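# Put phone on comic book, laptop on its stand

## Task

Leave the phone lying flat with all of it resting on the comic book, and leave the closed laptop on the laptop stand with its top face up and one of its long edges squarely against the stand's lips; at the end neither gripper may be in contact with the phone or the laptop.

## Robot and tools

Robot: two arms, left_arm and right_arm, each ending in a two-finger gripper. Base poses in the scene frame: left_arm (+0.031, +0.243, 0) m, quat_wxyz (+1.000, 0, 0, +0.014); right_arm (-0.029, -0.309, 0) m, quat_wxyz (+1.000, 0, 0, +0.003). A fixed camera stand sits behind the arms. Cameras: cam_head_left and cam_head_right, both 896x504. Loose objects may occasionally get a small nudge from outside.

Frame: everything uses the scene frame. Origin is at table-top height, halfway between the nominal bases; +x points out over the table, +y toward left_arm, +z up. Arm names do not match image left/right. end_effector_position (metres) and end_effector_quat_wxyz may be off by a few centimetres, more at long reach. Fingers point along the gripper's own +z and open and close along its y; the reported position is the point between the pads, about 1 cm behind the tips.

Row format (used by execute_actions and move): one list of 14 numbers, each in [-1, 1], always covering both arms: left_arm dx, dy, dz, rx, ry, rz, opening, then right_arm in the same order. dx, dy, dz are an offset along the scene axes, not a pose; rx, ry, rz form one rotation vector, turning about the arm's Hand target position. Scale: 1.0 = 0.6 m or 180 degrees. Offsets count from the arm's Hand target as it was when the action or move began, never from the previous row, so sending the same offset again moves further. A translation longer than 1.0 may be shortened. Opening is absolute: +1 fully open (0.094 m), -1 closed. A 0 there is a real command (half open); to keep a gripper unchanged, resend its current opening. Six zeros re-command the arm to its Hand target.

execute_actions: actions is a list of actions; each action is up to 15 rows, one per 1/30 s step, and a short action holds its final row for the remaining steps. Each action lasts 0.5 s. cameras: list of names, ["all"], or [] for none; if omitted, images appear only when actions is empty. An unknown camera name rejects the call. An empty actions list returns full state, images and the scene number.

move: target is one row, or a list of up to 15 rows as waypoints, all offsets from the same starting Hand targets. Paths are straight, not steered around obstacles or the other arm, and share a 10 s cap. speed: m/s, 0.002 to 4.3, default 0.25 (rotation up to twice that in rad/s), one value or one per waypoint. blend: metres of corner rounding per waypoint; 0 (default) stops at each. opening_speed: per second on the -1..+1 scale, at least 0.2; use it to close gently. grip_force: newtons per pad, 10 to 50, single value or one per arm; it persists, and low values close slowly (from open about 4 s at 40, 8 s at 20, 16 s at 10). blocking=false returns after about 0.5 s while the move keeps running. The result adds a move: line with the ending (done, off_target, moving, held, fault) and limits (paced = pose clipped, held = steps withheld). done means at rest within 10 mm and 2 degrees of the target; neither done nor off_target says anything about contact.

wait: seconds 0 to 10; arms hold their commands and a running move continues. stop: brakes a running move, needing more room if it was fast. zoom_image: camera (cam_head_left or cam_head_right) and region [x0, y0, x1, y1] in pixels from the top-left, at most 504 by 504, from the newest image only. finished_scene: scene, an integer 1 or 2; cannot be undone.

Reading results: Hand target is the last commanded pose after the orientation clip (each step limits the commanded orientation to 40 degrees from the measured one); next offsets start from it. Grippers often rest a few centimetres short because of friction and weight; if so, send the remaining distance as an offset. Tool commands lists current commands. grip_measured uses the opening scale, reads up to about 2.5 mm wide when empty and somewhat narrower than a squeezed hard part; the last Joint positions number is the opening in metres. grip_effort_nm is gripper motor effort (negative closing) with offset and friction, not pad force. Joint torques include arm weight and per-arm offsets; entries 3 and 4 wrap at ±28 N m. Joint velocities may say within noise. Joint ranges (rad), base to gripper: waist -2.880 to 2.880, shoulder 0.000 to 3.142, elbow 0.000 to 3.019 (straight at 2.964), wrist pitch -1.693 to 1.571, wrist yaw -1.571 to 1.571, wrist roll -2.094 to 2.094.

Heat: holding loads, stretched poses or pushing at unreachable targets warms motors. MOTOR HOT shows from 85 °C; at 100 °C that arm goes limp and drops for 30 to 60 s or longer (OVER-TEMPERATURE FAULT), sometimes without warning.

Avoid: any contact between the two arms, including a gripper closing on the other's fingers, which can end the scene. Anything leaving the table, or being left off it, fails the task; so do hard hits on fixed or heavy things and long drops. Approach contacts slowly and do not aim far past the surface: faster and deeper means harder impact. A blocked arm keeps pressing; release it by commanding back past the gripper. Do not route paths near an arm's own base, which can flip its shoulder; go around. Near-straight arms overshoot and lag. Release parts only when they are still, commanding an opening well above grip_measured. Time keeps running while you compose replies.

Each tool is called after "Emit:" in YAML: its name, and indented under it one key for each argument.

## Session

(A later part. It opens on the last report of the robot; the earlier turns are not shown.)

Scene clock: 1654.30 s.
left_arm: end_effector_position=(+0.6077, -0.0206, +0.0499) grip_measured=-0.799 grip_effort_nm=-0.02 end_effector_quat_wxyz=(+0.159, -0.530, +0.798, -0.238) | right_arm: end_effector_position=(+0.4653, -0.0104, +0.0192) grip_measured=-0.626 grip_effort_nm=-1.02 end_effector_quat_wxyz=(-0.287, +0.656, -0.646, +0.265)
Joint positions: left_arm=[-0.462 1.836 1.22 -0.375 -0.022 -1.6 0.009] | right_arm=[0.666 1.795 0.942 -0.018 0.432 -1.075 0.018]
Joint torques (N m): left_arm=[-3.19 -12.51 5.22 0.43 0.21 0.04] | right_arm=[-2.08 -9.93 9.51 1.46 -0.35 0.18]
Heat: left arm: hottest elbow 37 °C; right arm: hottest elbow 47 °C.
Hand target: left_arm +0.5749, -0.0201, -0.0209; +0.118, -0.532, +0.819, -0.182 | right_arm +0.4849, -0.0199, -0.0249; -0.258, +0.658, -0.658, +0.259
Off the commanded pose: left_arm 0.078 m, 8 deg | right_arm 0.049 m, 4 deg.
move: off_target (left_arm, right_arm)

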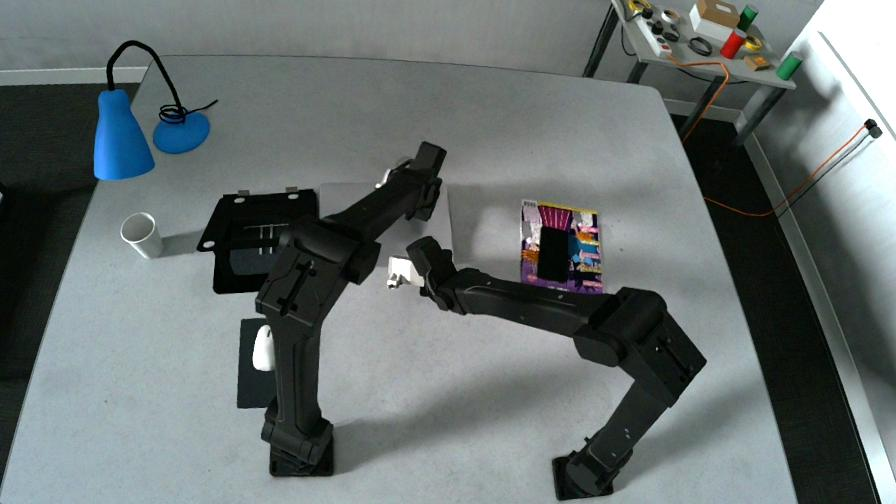

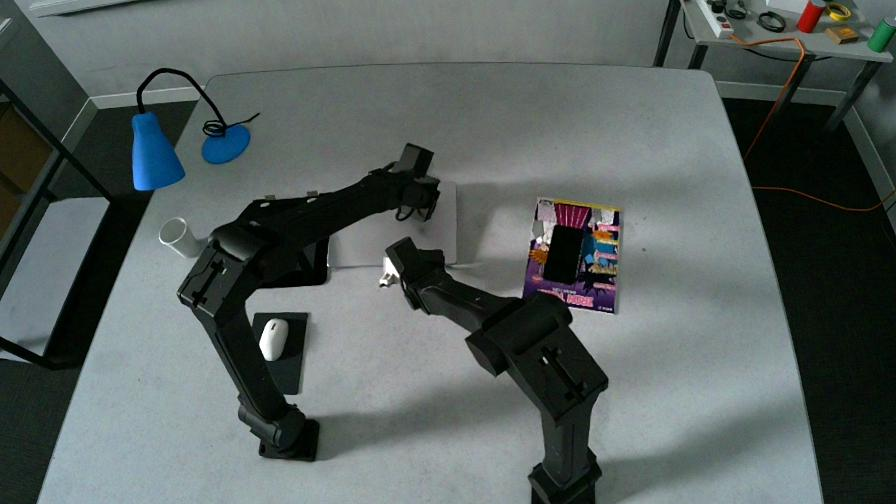

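Emit:
move:
  target:
    - [0.0417, 0.0333, 0.2017, 0, 0, 0, -0.8, -0.0327, 0.0158, 0.0735, 0, 0, 0, -0.3]
    - [0.2417, 0.1417, 0.2183, 0, 0, 0, -0.8, -0.1417, -0.0167, 0.1917, 0, 0, 0, -0.3]
  speed: [0.12, 0.15]
  blend: [0.0, 0]
  cameras: ["all"]

Emit:
zoom_image:
  camera: "cam_head_left"
  region: [280, 120, 500, 310]

Emit:
zoom_image:
  camera: "cam_head_right"
  region: [280, 120, 500, 310]

Scene clock: 1724.67 s.
left_arm: end_effector_position=(+0.6958, +0.0668, +0.0870) grip_measured=-0.799 grip_effort_nm=-0.02 end_effector_quat_wxyz=(+0.101, -0.537, +0.821, -0.164) | right_arm: end_effector_position=(+0.4099, -0.0295, +0.0940) grip_measured=-0.301 grip_effort_nm=0.07 end_effector_quat_wxyz=(-0.265, +0.653, -0.659, +0.262)
Joint positions: left_arm=[-0.267 1.988 1.634 -0.835 0.076 -1.411 0.009] | right_arm=[0.717 1.537 0.886 -0.297 0.474 -0.995 0.033]
Joint torques (N m): left_arm=[-1.73 -20.6 16.62 0.46 0.02 0.12] | right_arm=[1.44 -16.38 6.76 0.68 0.29 0.28]
Heat: left arm: hottest elbow 37 °C; right arm: hottest elbow 48 °C.
Hand target: left_arm +0.7201, +0.0650, +0.1100; +0.118, -0.532, +0.819, -0.182 | right_arm +0.4000, -0.0301, +0.0901; -0.258, +0.658, -0.658, +0.259
Off the commanded pose: left_arm 0.033 m, 3 deg | right_arm 0.011 m, 1 deg.
move: off_target (left_arm, right_arm)

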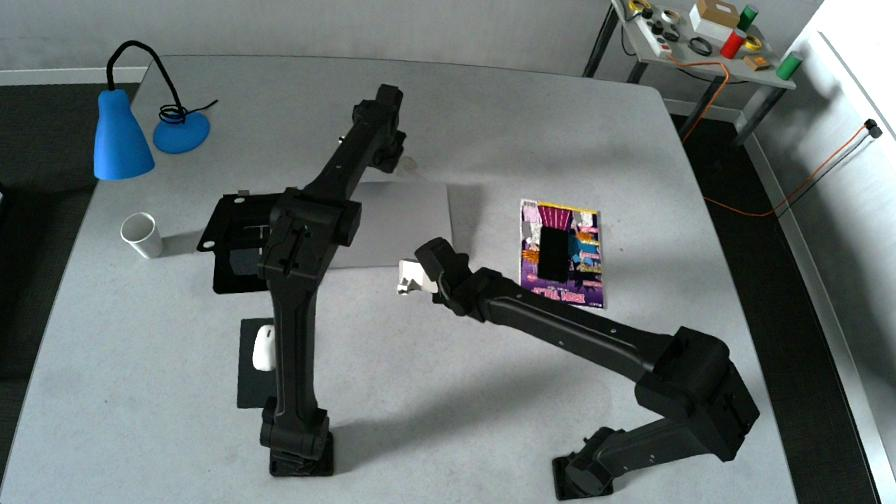

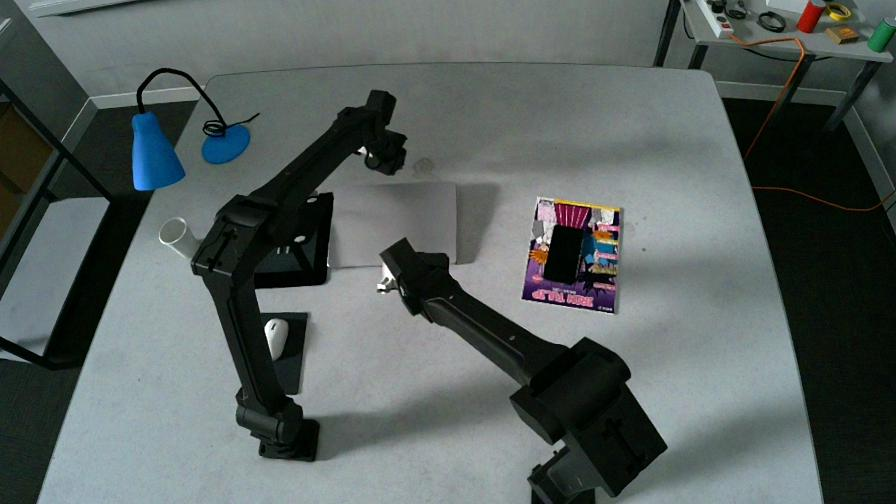

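Scaled by 2.291.

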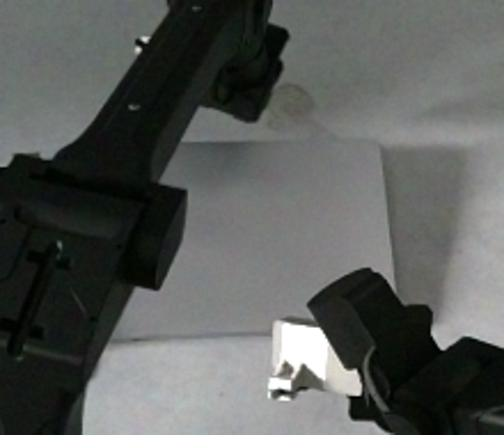

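Scaled by 2.291.

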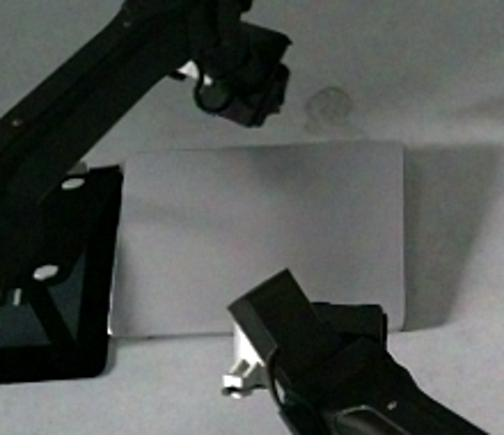

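Emit:
move:
  target:
    - [0.0417, 0, 0, 0, 0, 0, -0.8, 0, 0, 0, 0, 0, 0, -0.3]
    - [0.0417, 0, -0.1083, 0, 0, 0, -0.8, 0, 0, 0, 0, 0, 0, -0.3]
  speed: [0.1, 0.08]
  blend: [0.01, 0]
  cameras: ["all"]

Emit:
zoom_image:
  camera: "cam_head_right"
  region: [280, 120, 500, 310]

Scene clock: 1733.00 s.
left_arm: end_effector_position=(+0.7342, +0.0584, +0.0431) grip_measured=-0.799 grip_effort_nm=-0.02 end_effector_quat_wxyz=(+0.109, -0.532, +0.821, -0.174) | right_arm: end_effector_position=(+0.4099, -0.0295, +0.0940) grip_measured=-0.301 grip_effort_nm=0.07 end_effector_quat_wxyz=(-0.265, +0.653, -0.659, +0.262)
Joint positions: left_arm=[-0.265 2.119 1.721 -0.766 0.08 -1.403 0.009] | right_arm=[0.717 1.537 0.886 -0.297 0.474 -0.995 0.033]
Joint torques (N m): left_arm=[-0.73 -22.95 11.37 1.46 0.03 0.09] | right_arm=[1.44 -15.97 6.67 0.69 0.29 0.27]
Heat: left arm: hottest elbow 39 °C; right arm: hottest elbow 46 °C.
Hand target: left_arm +0.7450, +0.0651, +0.0451; +0.118, -0.532, +0.819, -0.182 | right_arm +0.4000, -0.0301, +0.0901; -0.258, +0.658, -0.658, +0.259
Off the commanded pose: left_arm 0.013 m, 1 deg | right_arm 0.011 m, 1 deg.
move: off_target (left_arm, right_arm)

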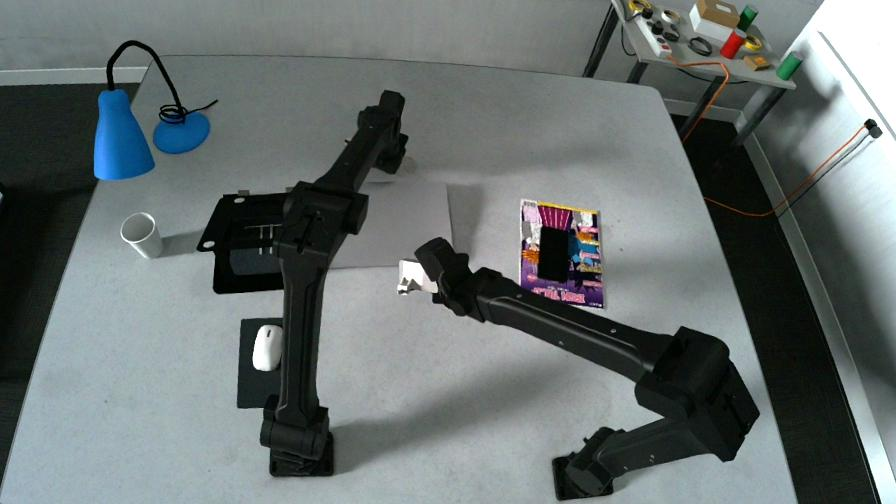

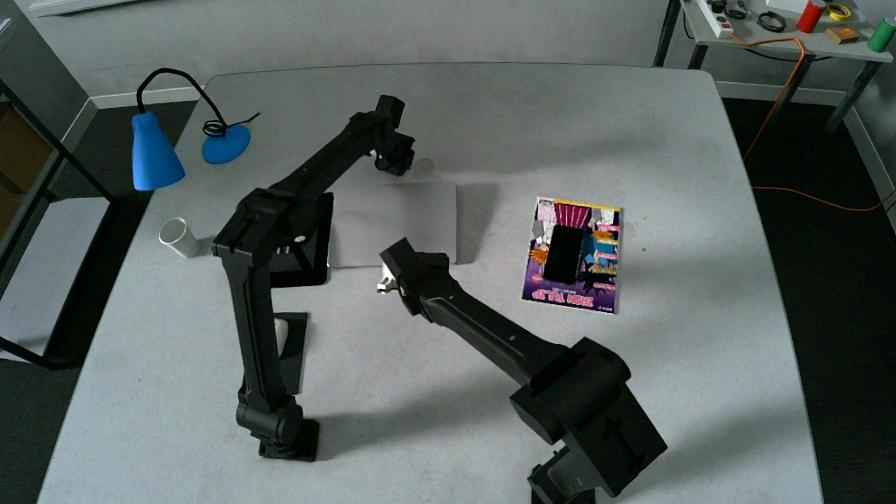

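Scaled by 2.291.

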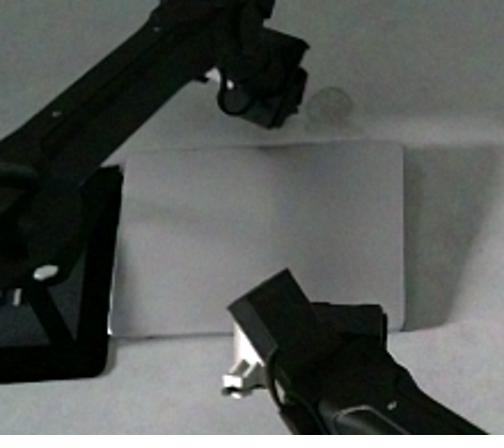

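Emit:
move:
  target: [-0.2, 0, -0.0167, 0, 0, 0, -0.8, 0, 0, 0, 0, 0, 0, -0.3]
  speed: 0.08
  cameras: ["all"]

Emit:
zoom_image:
  camera: "cam_head_right"
  region: [280, 120, 500, 310]

Emit:
zoom_image:
  camera: "cam_head_left"
  region: [280, 120, 500, 310]

Scene clock: 1741.53 s.
left_arm: end_effector_position=(+0.6508, +0.0761, +0.0532) grip_measured=-0.800 grip_effort_nm=0.00 end_effector_quat_wxyz=(+0.141, -0.535, +0.809, -0.200) | right_arm: end_effector_position=(+0.4099, -0.0295, +0.0940) grip_measured=-0.301 grip_effort_nm=0.07 end_effector_quat_wxyz=(-0.265, +0.653, -0.659, +0.262)
Joint positions: left_arm=[-0.274 1.874 1.323 -0.529 0.06 -1.429 0.009] | right_arm=[0.717 1.537 0.886 -0.297 0.474 -0.995 0.033]
Joint torques (N m): left_arm=[-3.37 -19.66 6.05 0.02 0.04 -0.07] | right_arm=[1.44 -16.03 6.69 0.68 0.29 0.28]
Heat: left arm: hottest elbow 39 °C; right arm: hottest elbow 46 °C.
Hand target: left_arm +0.6250, +0.0652, +0.0350; +0.118, -0.532, +0.819, -0.182 | right_arm +0.4000, -0.0301, +0.0901; -0.258, +0.658, -0.658, +0.259
Off the commanded pose: left_arm 0.033 m, 4 deg | right_arm 0.011 m, 1 deg.
move: off_target (left_arm, right_arm)

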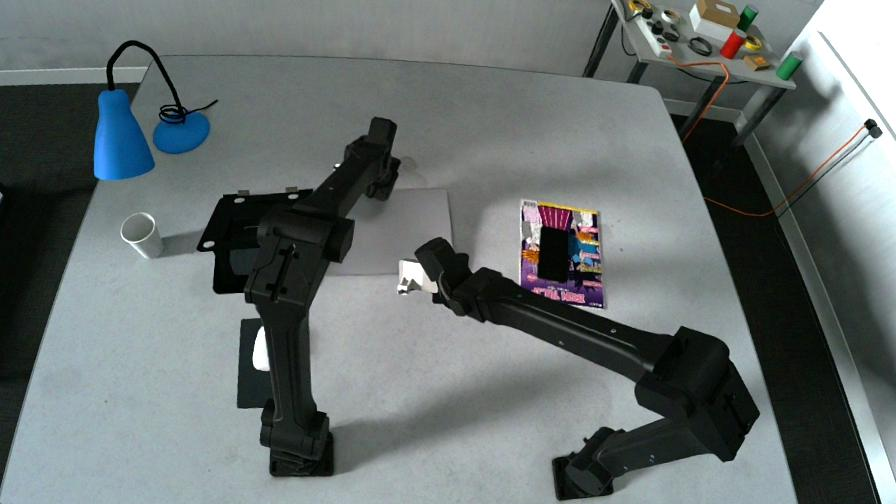

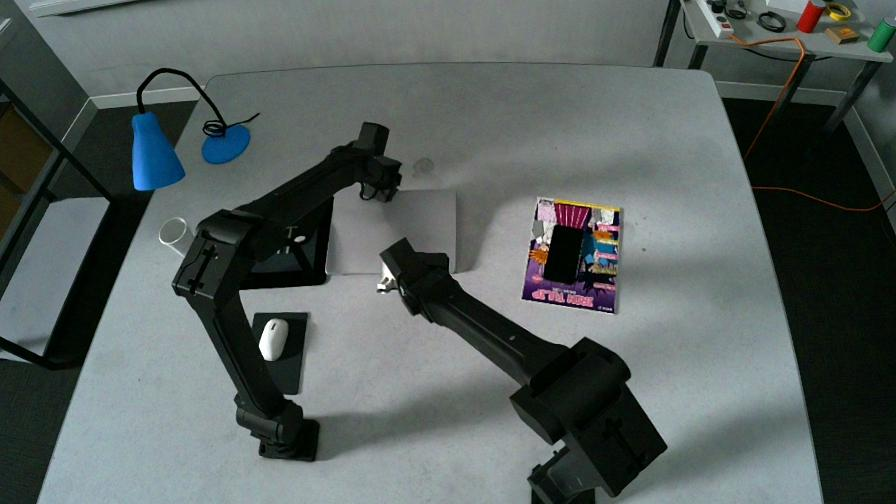

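Scaled by 2.291.

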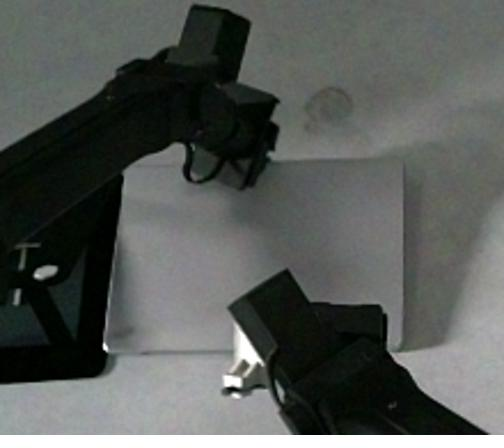

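Scaled by 2.291.

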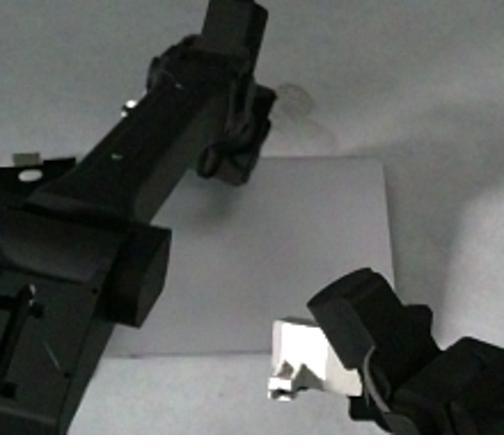

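Emit:
move:
  target:
    - [0.0667, 0, 0.125, 0.0135, 0.0305, 0, -0.8, 0, 0, 0, 0, 0, 0, -0.3]
    - [0.2, 0, 0.125, 0.0271, 0.0609, 0, -0.8, 0, 0, 0, 0, 0, 0, -0.3]
    - [0.2, 0, -0.0083, 0.0271, 0.0609, 0, -0.8, 0, 0, 0, 0, 0, 0, -0.3]
    - [-0.0583, 0, -0.0417, 0.0271, 0.0609, 0, -0.8, 0, 0, 0, 0, 0, 0, -0.3]
  speed: [0.15, 0.15, 0.08, 0.08]
  blend: [0.01, 0.01, 0, 0]
  cameras: ["all"]

Emit:
zoom_image:
  camera: "cam_head_right"
  region: [280, 120, 500, 310]

Emit:
zoom_image:
  camera: "cam_head_left"
  region: [280, 120, 500, 310]

Scene clock: 1767.03 s.
left_arm: end_effector_position=(+0.6177, +0.0755, +0.0258) grip_measured=-0.800 grip_effort_nm=0.02 end_effector_quat_wxyz=(+0.084, -0.547, +0.825, -0.115) | right_arm: end_effector_position=(+0.4099, -0.0295, +0.0940) grip_measured=-0.301 grip_effort_nm=0.07 end_effector_quat_wxyz=(-0.265, +0.653, -0.659, +0.262)
Joint positions: left_arm=[-0.299 1.919 1.369 -0.735 0.024 -1.444 0.009] | right_arm=[0.717 1.537 0.886 -0.297 0.474 -0.995 0.033]
Joint torques (N m): left_arm=[-3.6 -19.66 5.26 -0.08 0.06 -0.05] | right_arm=[1.38 -16.03 6.69 0.68 0.3 0.27]
Heat: left arm: hottest elbow 38 °C; right arm: hottest elbow 44 °C.
Hand target: left_arm +0.5901, +0.0650, +0.0100; +0.061, -0.541, +0.833, -0.095 | right_arm +0.4000, -0.0301, +0.0901; -0.258, +0.658, -0.658, +0.259
Off the commanded pose: left_arm 0.033 m, 4 deg | right_arm 0.011 m, 1 deg.
move: off_target (left_arm, right_arm)

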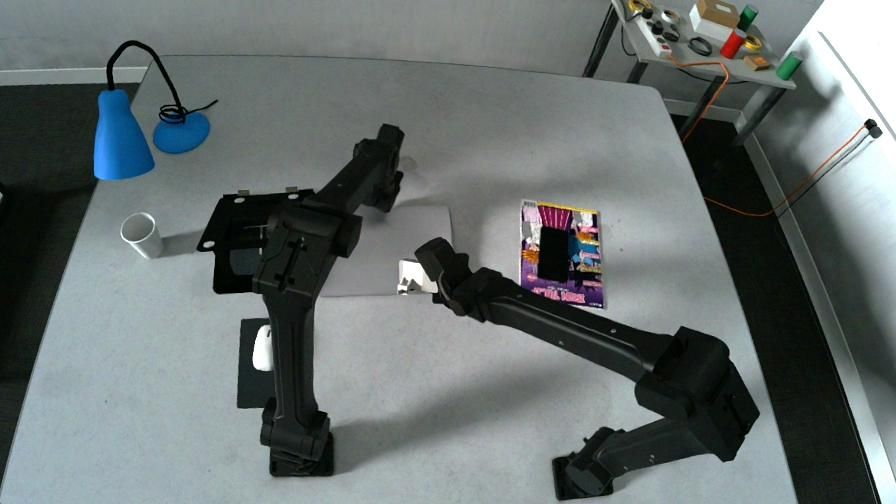

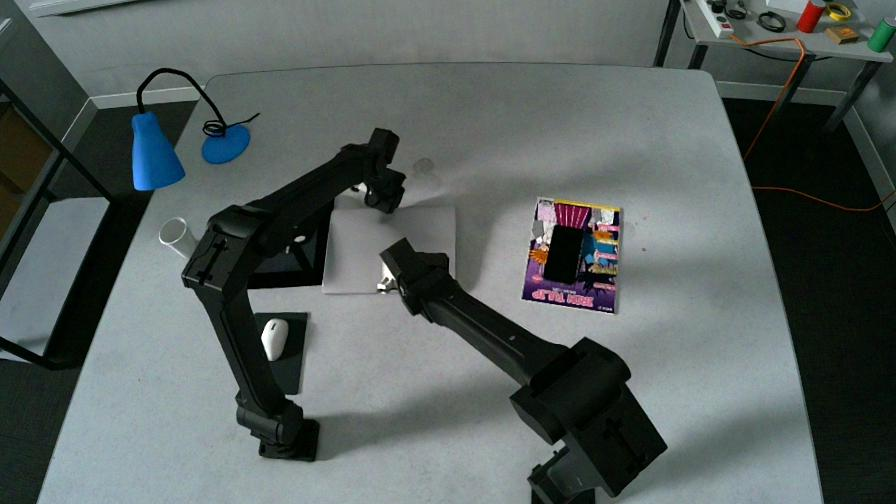

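Scaled by 2.291.

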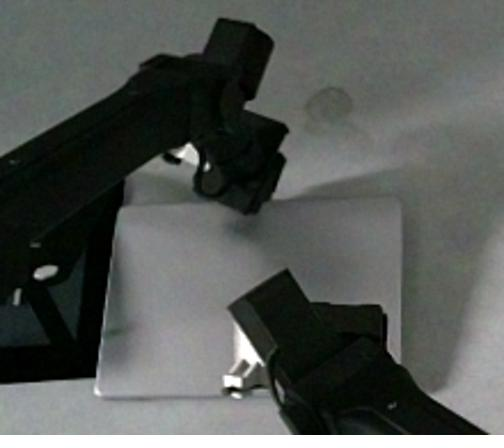

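Scaled by 2.291.

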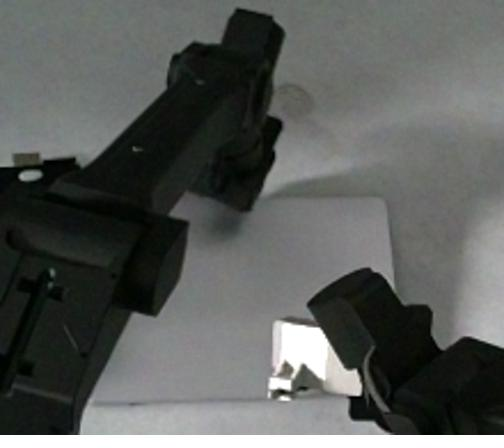

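Emit:
move:
  target:
    - [0, 0, 0, 0, 0, 0, -0.8, -0.1083, 0.0167, 0, 0, 0, 0, -0.4]
    - [0, 0, 0, 0, 0, 0, -0.8, -0.1083, 0.0167, -0.15, 0, 0, 0, -0.4]
    - [0, 0, 0, 0, 0, 0, -0.8, -0.0167, 0.0167, -0.175, 0, 0, 0, -0.4]
  speed: [0.15, 0.1, 0.06]
  blend: [0.01, 0, 0]
  cameras: ["all"]

Emit:
zoom_image:
  camera: "cam_head_right"
  region: [280, 150, 500, 340]

Emit:
zoom_image:
  camera: "cam_head_left"
  region: [280, 150, 500, 340]

Scene clock: 1788.03 s.
left_arm: end_effector_position=(+0.6177, +0.0755, +0.0259) grip_measured=-0.800 grip_effort_nm=0.02 end_effector_quat_wxyz=(+0.085, -0.547, +0.825, -0.116) | right_arm: end_effector_position=(+0.3848, -0.0120, +0.0201) grip_measured=-0.399 grip_effort_nm=-0.04 end_effector_quat_wxyz=(-0.292, +0.648, -0.654, +0.261)
Joint positions: left_arm=[-0.299 1.918 1.368 -0.734 0.024 -1.444 0.009] | right_arm=[0.786 1.675 0.77 -0.011 0.507 -0.947 0.028]
Joint torques (N m): left_arm=[-3.14 -20.37 5.34 -0.25 0.05 -0.06] | right_arm=[-0.91 -9.35 7.3 1.05 -0.19 0.11]
Heat: left arm: hottest elbow 38 °C; right arm: hottest elbow 43 °C.
Hand target: left_arm +0.5900, +0.0650, +0.0101; +0.062, -0.541, +0.833, -0.095 | right_arm +0.3898, -0.0200, -0.0150; -0.258, +0.658, -0.658, +0.259
Off the commanded pose: left_arm 0.034 m, 4 deg | right_arm 0.036 m, 4 deg.
move: off_target (left_arm, right_arm)

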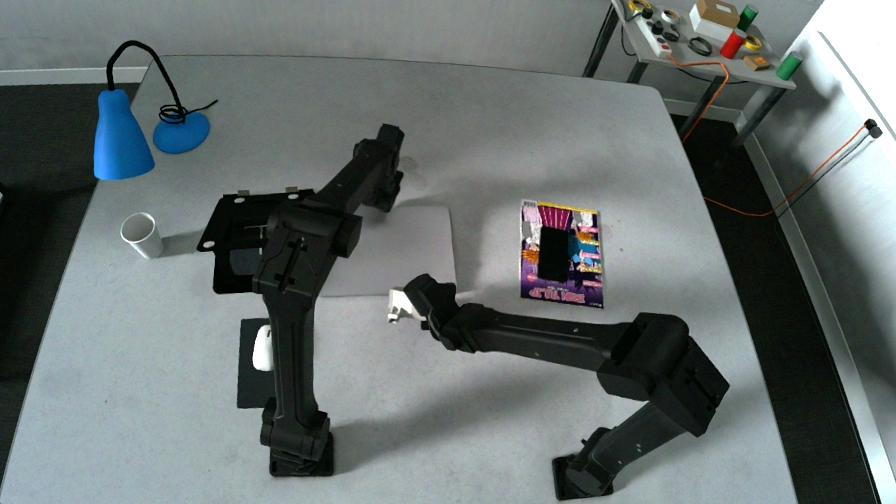

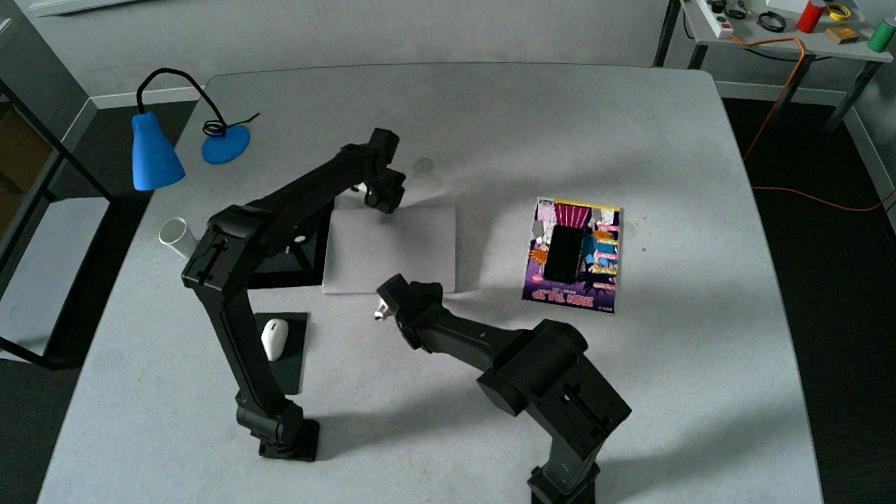

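Scaled by 2.291.

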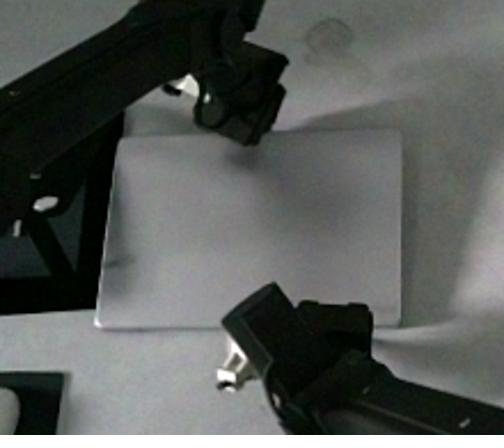

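Scaled by 2.291.

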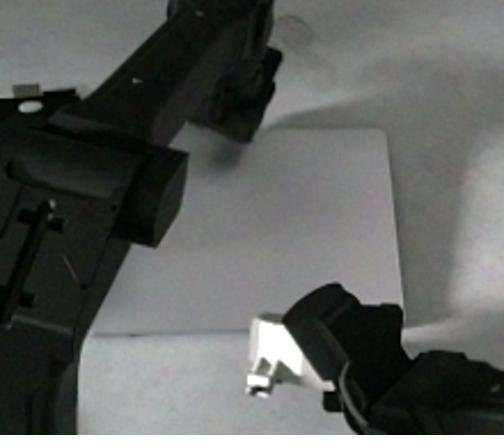

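Emit:
move:
  target: [0, 0, 0, 0, 0, 0, -0.8, 0.0417, 0, -0.0083, 0, 0, 0, -0.4]
  speed: 0.06

Scene clock: 1791.17 s.
left_arm: end_effector_position=(+0.6178, +0.0756, +0.0259) grip_measured=-0.800 grip_effort_nm=0.02 end_effector_quat_wxyz=(+0.085, -0.547, +0.824, -0.116) | right_arm: end_effector_position=(+0.3943, -0.0110, +0.0199) grip_measured=-0.399 grip_effort_nm=-0.04 end_effector_quat_wxyz=(-0.291, +0.657, -0.645, +0.260)
Joint positions: left_arm=[-0.299 1.918 1.368 -0.734 0.023 -1.446 0.009] | right_arm=[0.767 1.688 0.787 -0.006 0.486 -0.987 0.028]
Joint torques (N m): left_arm=[-3.55 -19.66 5.37 -0.28 0.09 0] | right_arm=[-2.37 -7.36 9.13 1.39 -0.26 0.2]
Heat: left arm: hottest elbow 37 °C; right arm: hottest elbow 43 °C.
Hand target: left_arm +0.5900, +0.0651, +0.0101; +0.061, -0.541, +0.833, -0.095 | right_arm +0.4149, -0.0200, -0.0200; -0.258, +0.658, -0.658, +0.259
Off the commanded pose: left_arm 0.034 m, 4 deg | right_arm 0.046 m, 4 deg.
move: off_target (left_arm, right_arm)

Emit:
move:
  target: [0, 0, 0, 0, 0, 0, -0.8, 0.0333, 0, -0.0083, 0, 0, 0, -0.8]
  speed: 0.02
  opening_speed: 0.4
  cameras: ["all"]

Emit:
zoom_image:
  camera: "cam_head_right"
  region: [280, 150, 500, 340]

Scene clock: 1795.73 s.
left_arm: end_effector_position=(+0.6219, +0.0759, +0.0309) grip_measured=-0.800 grip_effort_nm=0.02 end_effector_quat_wxyz=(+0.094, -0.549, +0.822, -0.121) | right_arm: end_effector_position=(+0.4043, -0.0125, +0.0177) grip_measured=-0.631 grip_effort_nm=-1.03 end_effector_quat_wxyz=(-0.286, +0.664, -0.640, +0.262)
Joint positions: left_arm=[-0.299 1.911 1.368 -0.721 0.015 -1.45 0.009] | right_arm=[0.748 1.705 0.806 -0.006 0.474 -1.02 0.017]
Joint torques (N m): left_arm=[-3.25 -19.66 5.78 -0.61 0.36 0] | right_arm=[-3.14 -6.48 10.3 1.74 -0.4 0.3]
Heat: left arm: hottest elbow 37 °C; right arm: hottest elbow 43 °C.
Hand target: left_arm +0.5900, +0.0651, +0.0101; +0.062, -0.541, +0.833, -0.095 | right_arm +0.4349, -0.0201, -0.0249; -0.258, +0.658, -0.658, +0.259
Off the commanded pose: left_arm 0.040 m, 5 deg | right_arm 0.053 m, 4 deg.
move: off_target (left_arm, right_arm)

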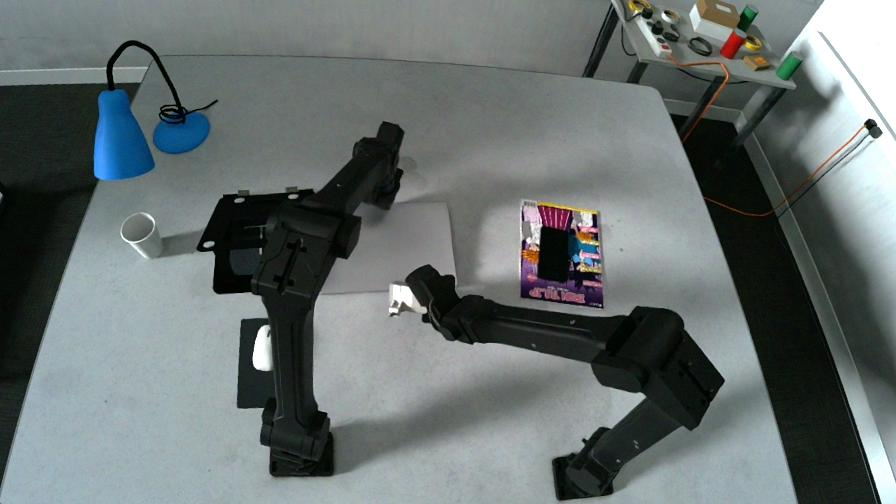

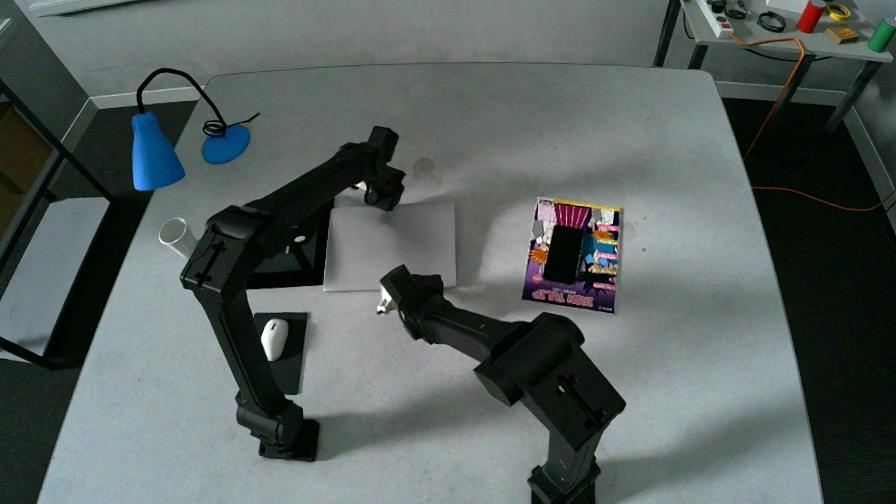

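Scaled by 2.291.

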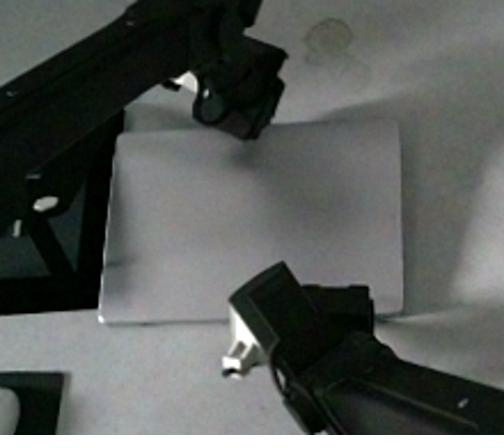

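Emit:
move:
  target: [0, 0, 0, 0, 0, 0, -0.8, 0.0083, 0, 0.1583, 0, 0, 0, -0.8]
  speed: 0.04
  cameras: ["all"]

Emit:
zoom_image:
  camera: "cam_head_right"
  region: [280, 150, 500, 340]

Scene clock: 1803.57 s.
left_arm: end_effector_position=(+0.6191, +0.0755, +0.0315) grip_measured=-0.800 grip_effort_nm=0.02 end_effector_quat_wxyz=(+0.090, -0.549, +0.822, -0.120) | right_arm: end_effector_position=(+0.4059, -0.0292, +0.0279) grip_measured=-0.799 grip_effort_nm=-0.61 end_effector_quat_wxyz=(-0.220, +0.685, -0.649, +0.248)
Joint positions: left_arm=[-0.299 1.908 1.366 -0.728 0.02 -1.45 0.009] | right_arm=[0.712 1.671 0.876 -0.244 0.441 -1.028 0.009]
Joint velocities: left_arm=[within noise] | right_arm=[0.005 -0.015 0.007 0.002 -0.066 0.022 0.013]
Joint torques (N m): left_arm=[-3.66 -18.9 5.64 -0.43 0.15 0.02] | right_arm=[-1.26 -19.14 11.49 0.54 0.55 0.22]
Heat: left arm: hottest elbow 37 °C; right arm: hottest elbow 45 °C.
Hand target: left_arm +0.5901, +0.0651, +0.0101; +0.062, -0.541, +0.833, -0.096 | right_arm +0.4399, -0.0201, +0.0702; -0.258, +0.658, -0.658, +0.259
Off the commanded pose: left_arm 0.038 m, 5 deg | right_arm 0.055 m, 6 deg.
move: off_target (left_arm, right_arm)

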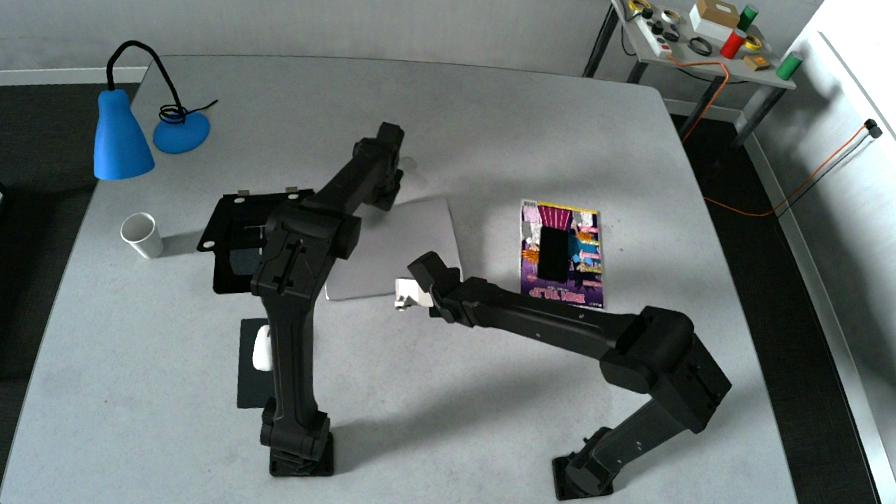

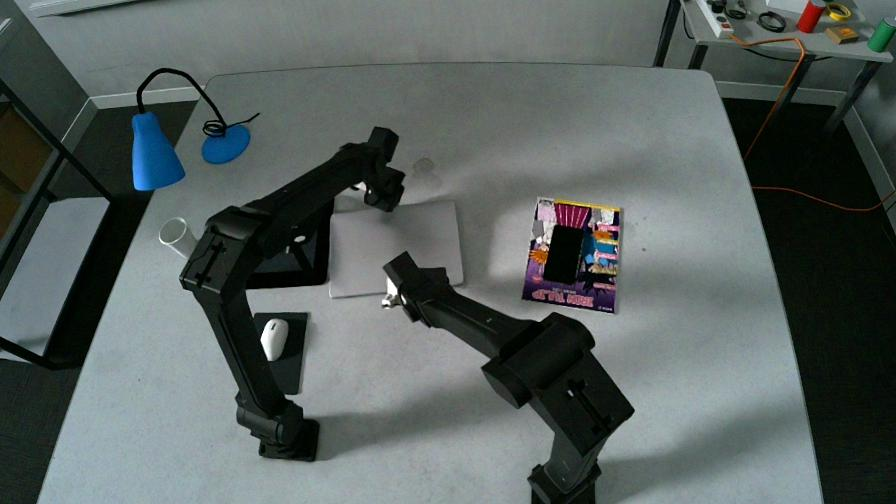

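Scaled by 2.291.

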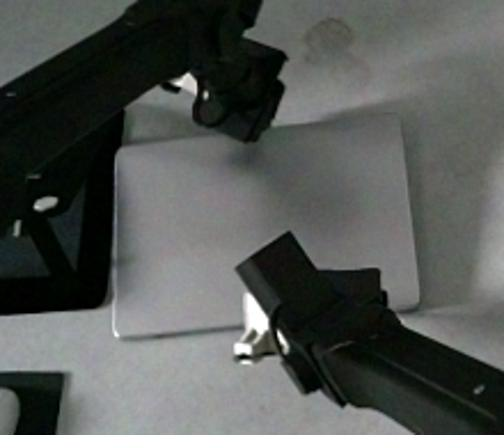

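Emit:
zoom_image:
  camera: "cam_head_right"
  region: [315, 255, 415, 315]

Emit:
zoom_image:
  camera: "cam_head_right"
  region: [400, 190, 500, 300]

Scaled by 5.040.

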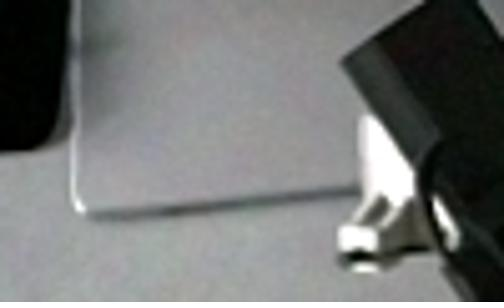

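Scaled by 4.582.

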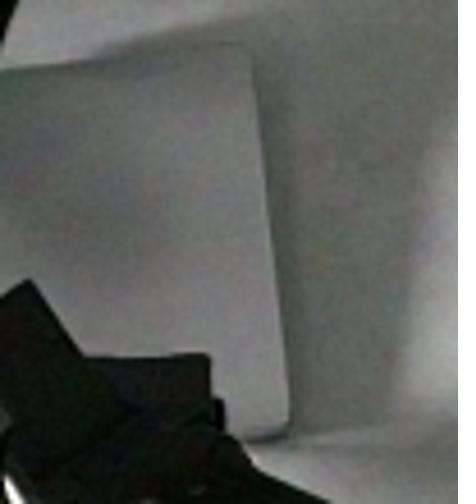

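Emit:
move:
  target:
    - [0.0915, -0.0585, 0.1332, 0, 0, 0, -0.8, -0.1082, -0.0248, -0.042, 0.0018, -0.0229, 0.039, -0.45]
    - [0.1832, -0.1668, 0.1165, 0, 0, 0, -0.8, -0.1082, -0.0248, -0.1253, 0.0018, -0.0229, 0.039, -0.45]
    - [0.1832, -0.1668, 0.0082, 0, 0, 0, -0.8, -0.1082, -0.0248, -0.1253, 0.0018, -0.0229, 0.039, -0.45]
    - [0.0248, -0.1668, -0.0085, 0, 0, 0, -0.8, 0.0158, -0.0097, -0.1503, 0.0018, -0.0229, 0.039, -0.45]
  speed: [0.12, 0.15, 0.08, 0.06]
  blend: [0.01, 0.01, 0, 0]
  cameras: ["all"]

Emit:
zoom_image:
  camera: "cam_head_right"
  region: [280, 150, 500, 340]

Emit:
zoom_image:
  camera: "cam_head_left"
  region: [280, 150, 500, 340]

Scene clock: 1862.40 s.
left_arm: end_effector_position=(+0.6372, -0.0233, +0.0198) grip_measured=-0.800 grip_effort_nm=0.02 end_effector_quat_wxyz=(+0.084, -0.551, +0.822, -0.118) | right_arm: end_effector_position=(+0.4194, -0.0256, +0.0202) grip_measured=-0.451 grip_effort_nm=0.07 end_effector_quat_wxyz=(-0.325, +0.684, -0.594, +0.271)
Joint positions: left_arm=[-0.446 2.042 1.551 -0.79 -0.016 -1.596 0.009] | right_arm=[0.688 1.704 0.743 0.189 0.4 -1.189 0.026]
Joint torques (N m): left_arm=[-3.72 -21.66 5.44 -0.4 0.2 0] | right_arm=[-2.26 -5.71 11.04 1.4 -0.53 0.19]
Heat: left arm: hottest elbow 36 °C; right arm: hottest elbow 47 °C.
Hand target: left_arm +0.6049, -0.0350, +0.0048; +0.061, -0.541, +0.833, -0.095 | right_arm +0.4493, -0.0257, -0.0201; -0.299, +0.687, -0.607, +0.265
Off the commanded pose: left_arm 0.037 m, 4 deg | right_arm 0.050 m, 3 deg.
move: off_target (left_arm, right_arm)

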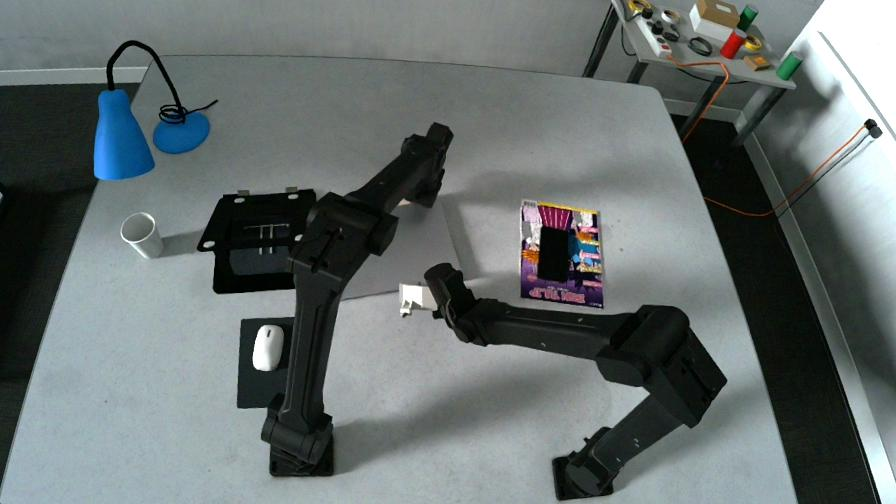

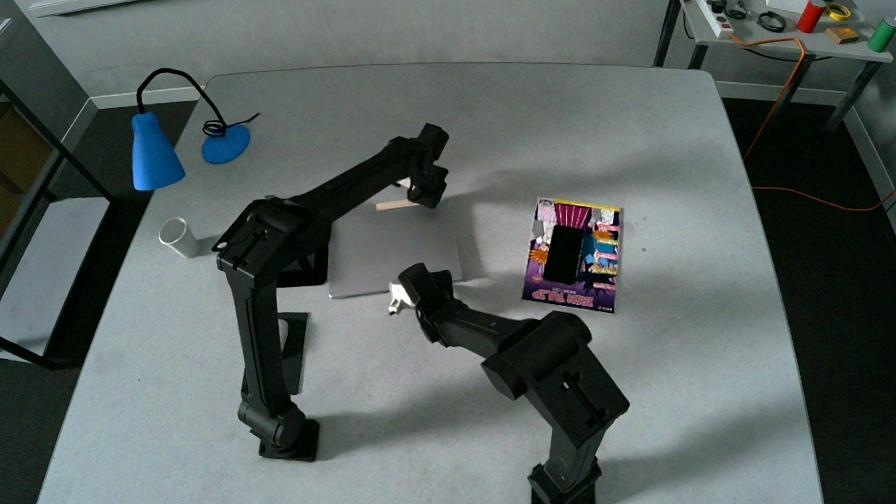

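Scaled by 2.291.

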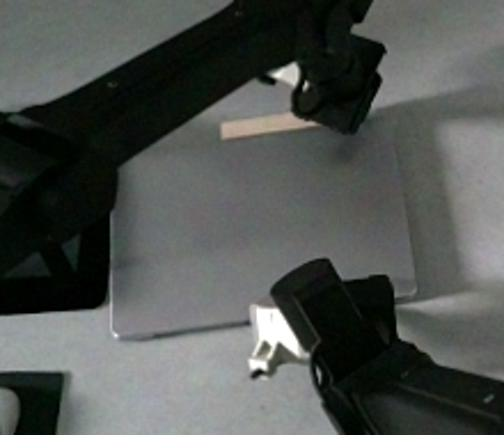

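Scaled by 2.291.

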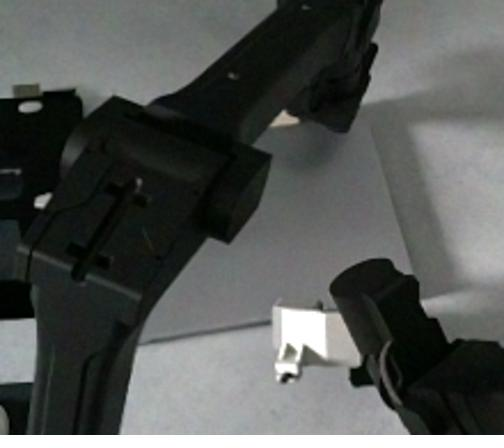

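Emit:
move:
  target: [-0.0167, 0, 0, 0, 0, 0, -0.8, 0.0167, 0.002, -0.0083, 0, 0, 0, -0.8]
  speed: 0.015
  opening_speed: 0.4
  cameras: ["all"]

Emit:
zoom_image:
  camera: "cam_head_right"
  region: [280, 150, 500, 340]

Scene clock: 1866.70 s.
left_arm: end_effector_position=(+0.6341, -0.0210, +0.0237) grip_measured=-0.800 grip_effort_nm=0.02 end_effector_quat_wxyz=(+0.090, -0.553, +0.819, -0.124) | right_arm: end_effector_position=(+0.4192, -0.0258, +0.0178) grip_measured=-0.626 grip_effort_nm=-1.04 end_effector_quat_wxyz=(-0.323, +0.687, -0.592, +0.269)
Joint positions: left_arm=[-0.446 2.021 1.524 -0.767 -0.021 -1.603 0.009] | right_arm=[0.686 1.708 0.743 0.189 0.395 -1.194 0.018]
Joint torques (N m): left_arm=[-4.19 -21.77 5.05 -0.61 0.34 -0.01] | right_arm=[-2.96 -4.37 12.16 1.68 -0.62 0.18]
Heat: left arm: hottest elbow 36 °C; right arm: hottest elbow 48 °C.
Hand target: left_arm +0.5948, -0.0349, +0.0047; +0.061, -0.541, +0.833, -0.095 | right_arm +0.4594, -0.0247, -0.0251; -0.299, +0.687, -0.607, +0.265
Off the commanded pose: left_arm 0.046 m, 5 deg | right_arm 0.059 m, 3 deg.
move: off_target (left_arm, right_arm)

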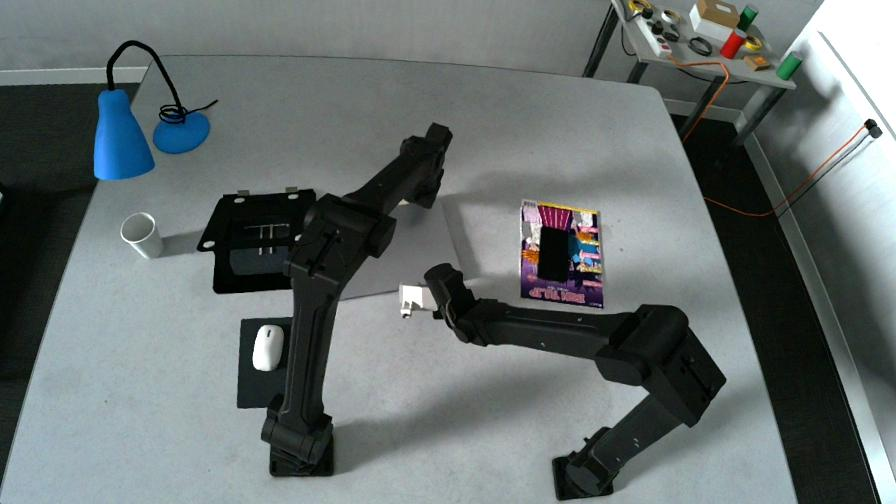

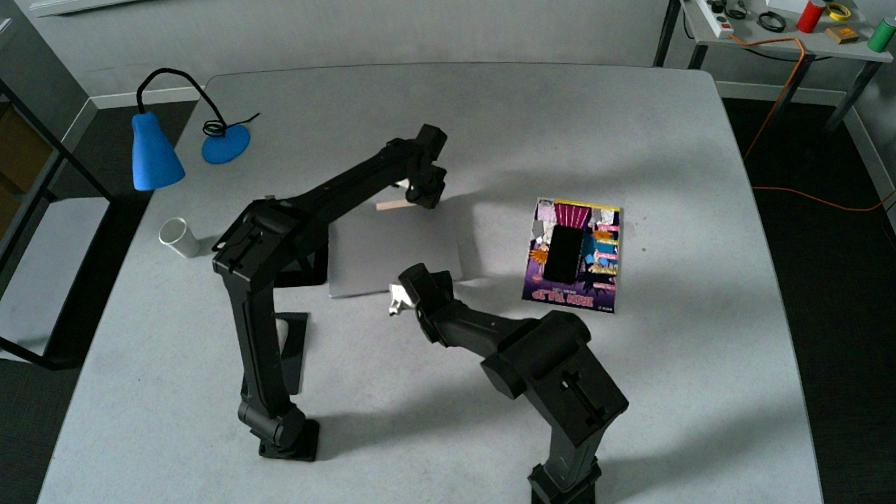

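Scaled by 2.291.

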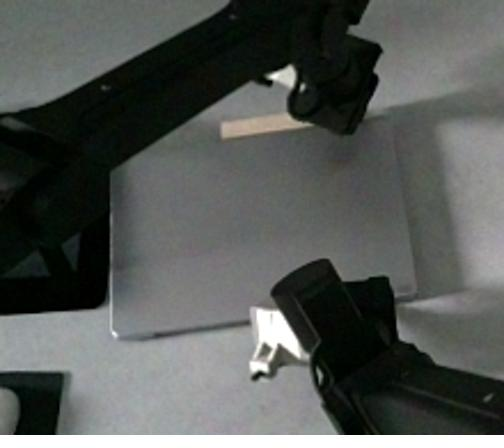

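Emit:
zoom_image:
  camera: "cam_head_right"
  region: [355, 175, 465, 245]

Emit:
zoom_image:
  camera: "cam_head_left"
  region: [370, 170, 480, 240]

Scaled by 4.582.

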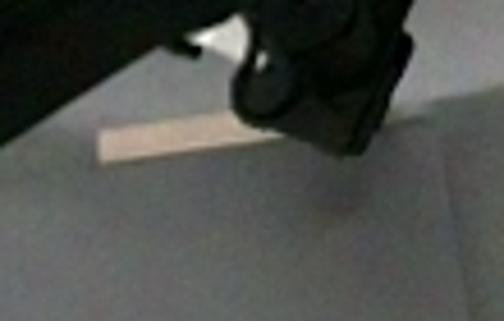

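Scaled by 4.582.

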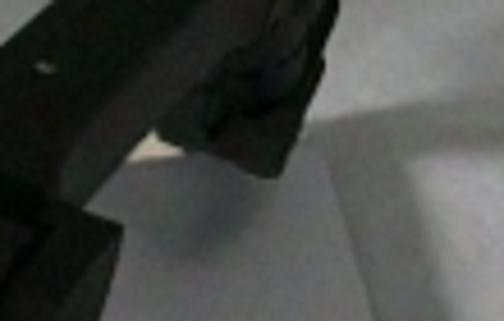

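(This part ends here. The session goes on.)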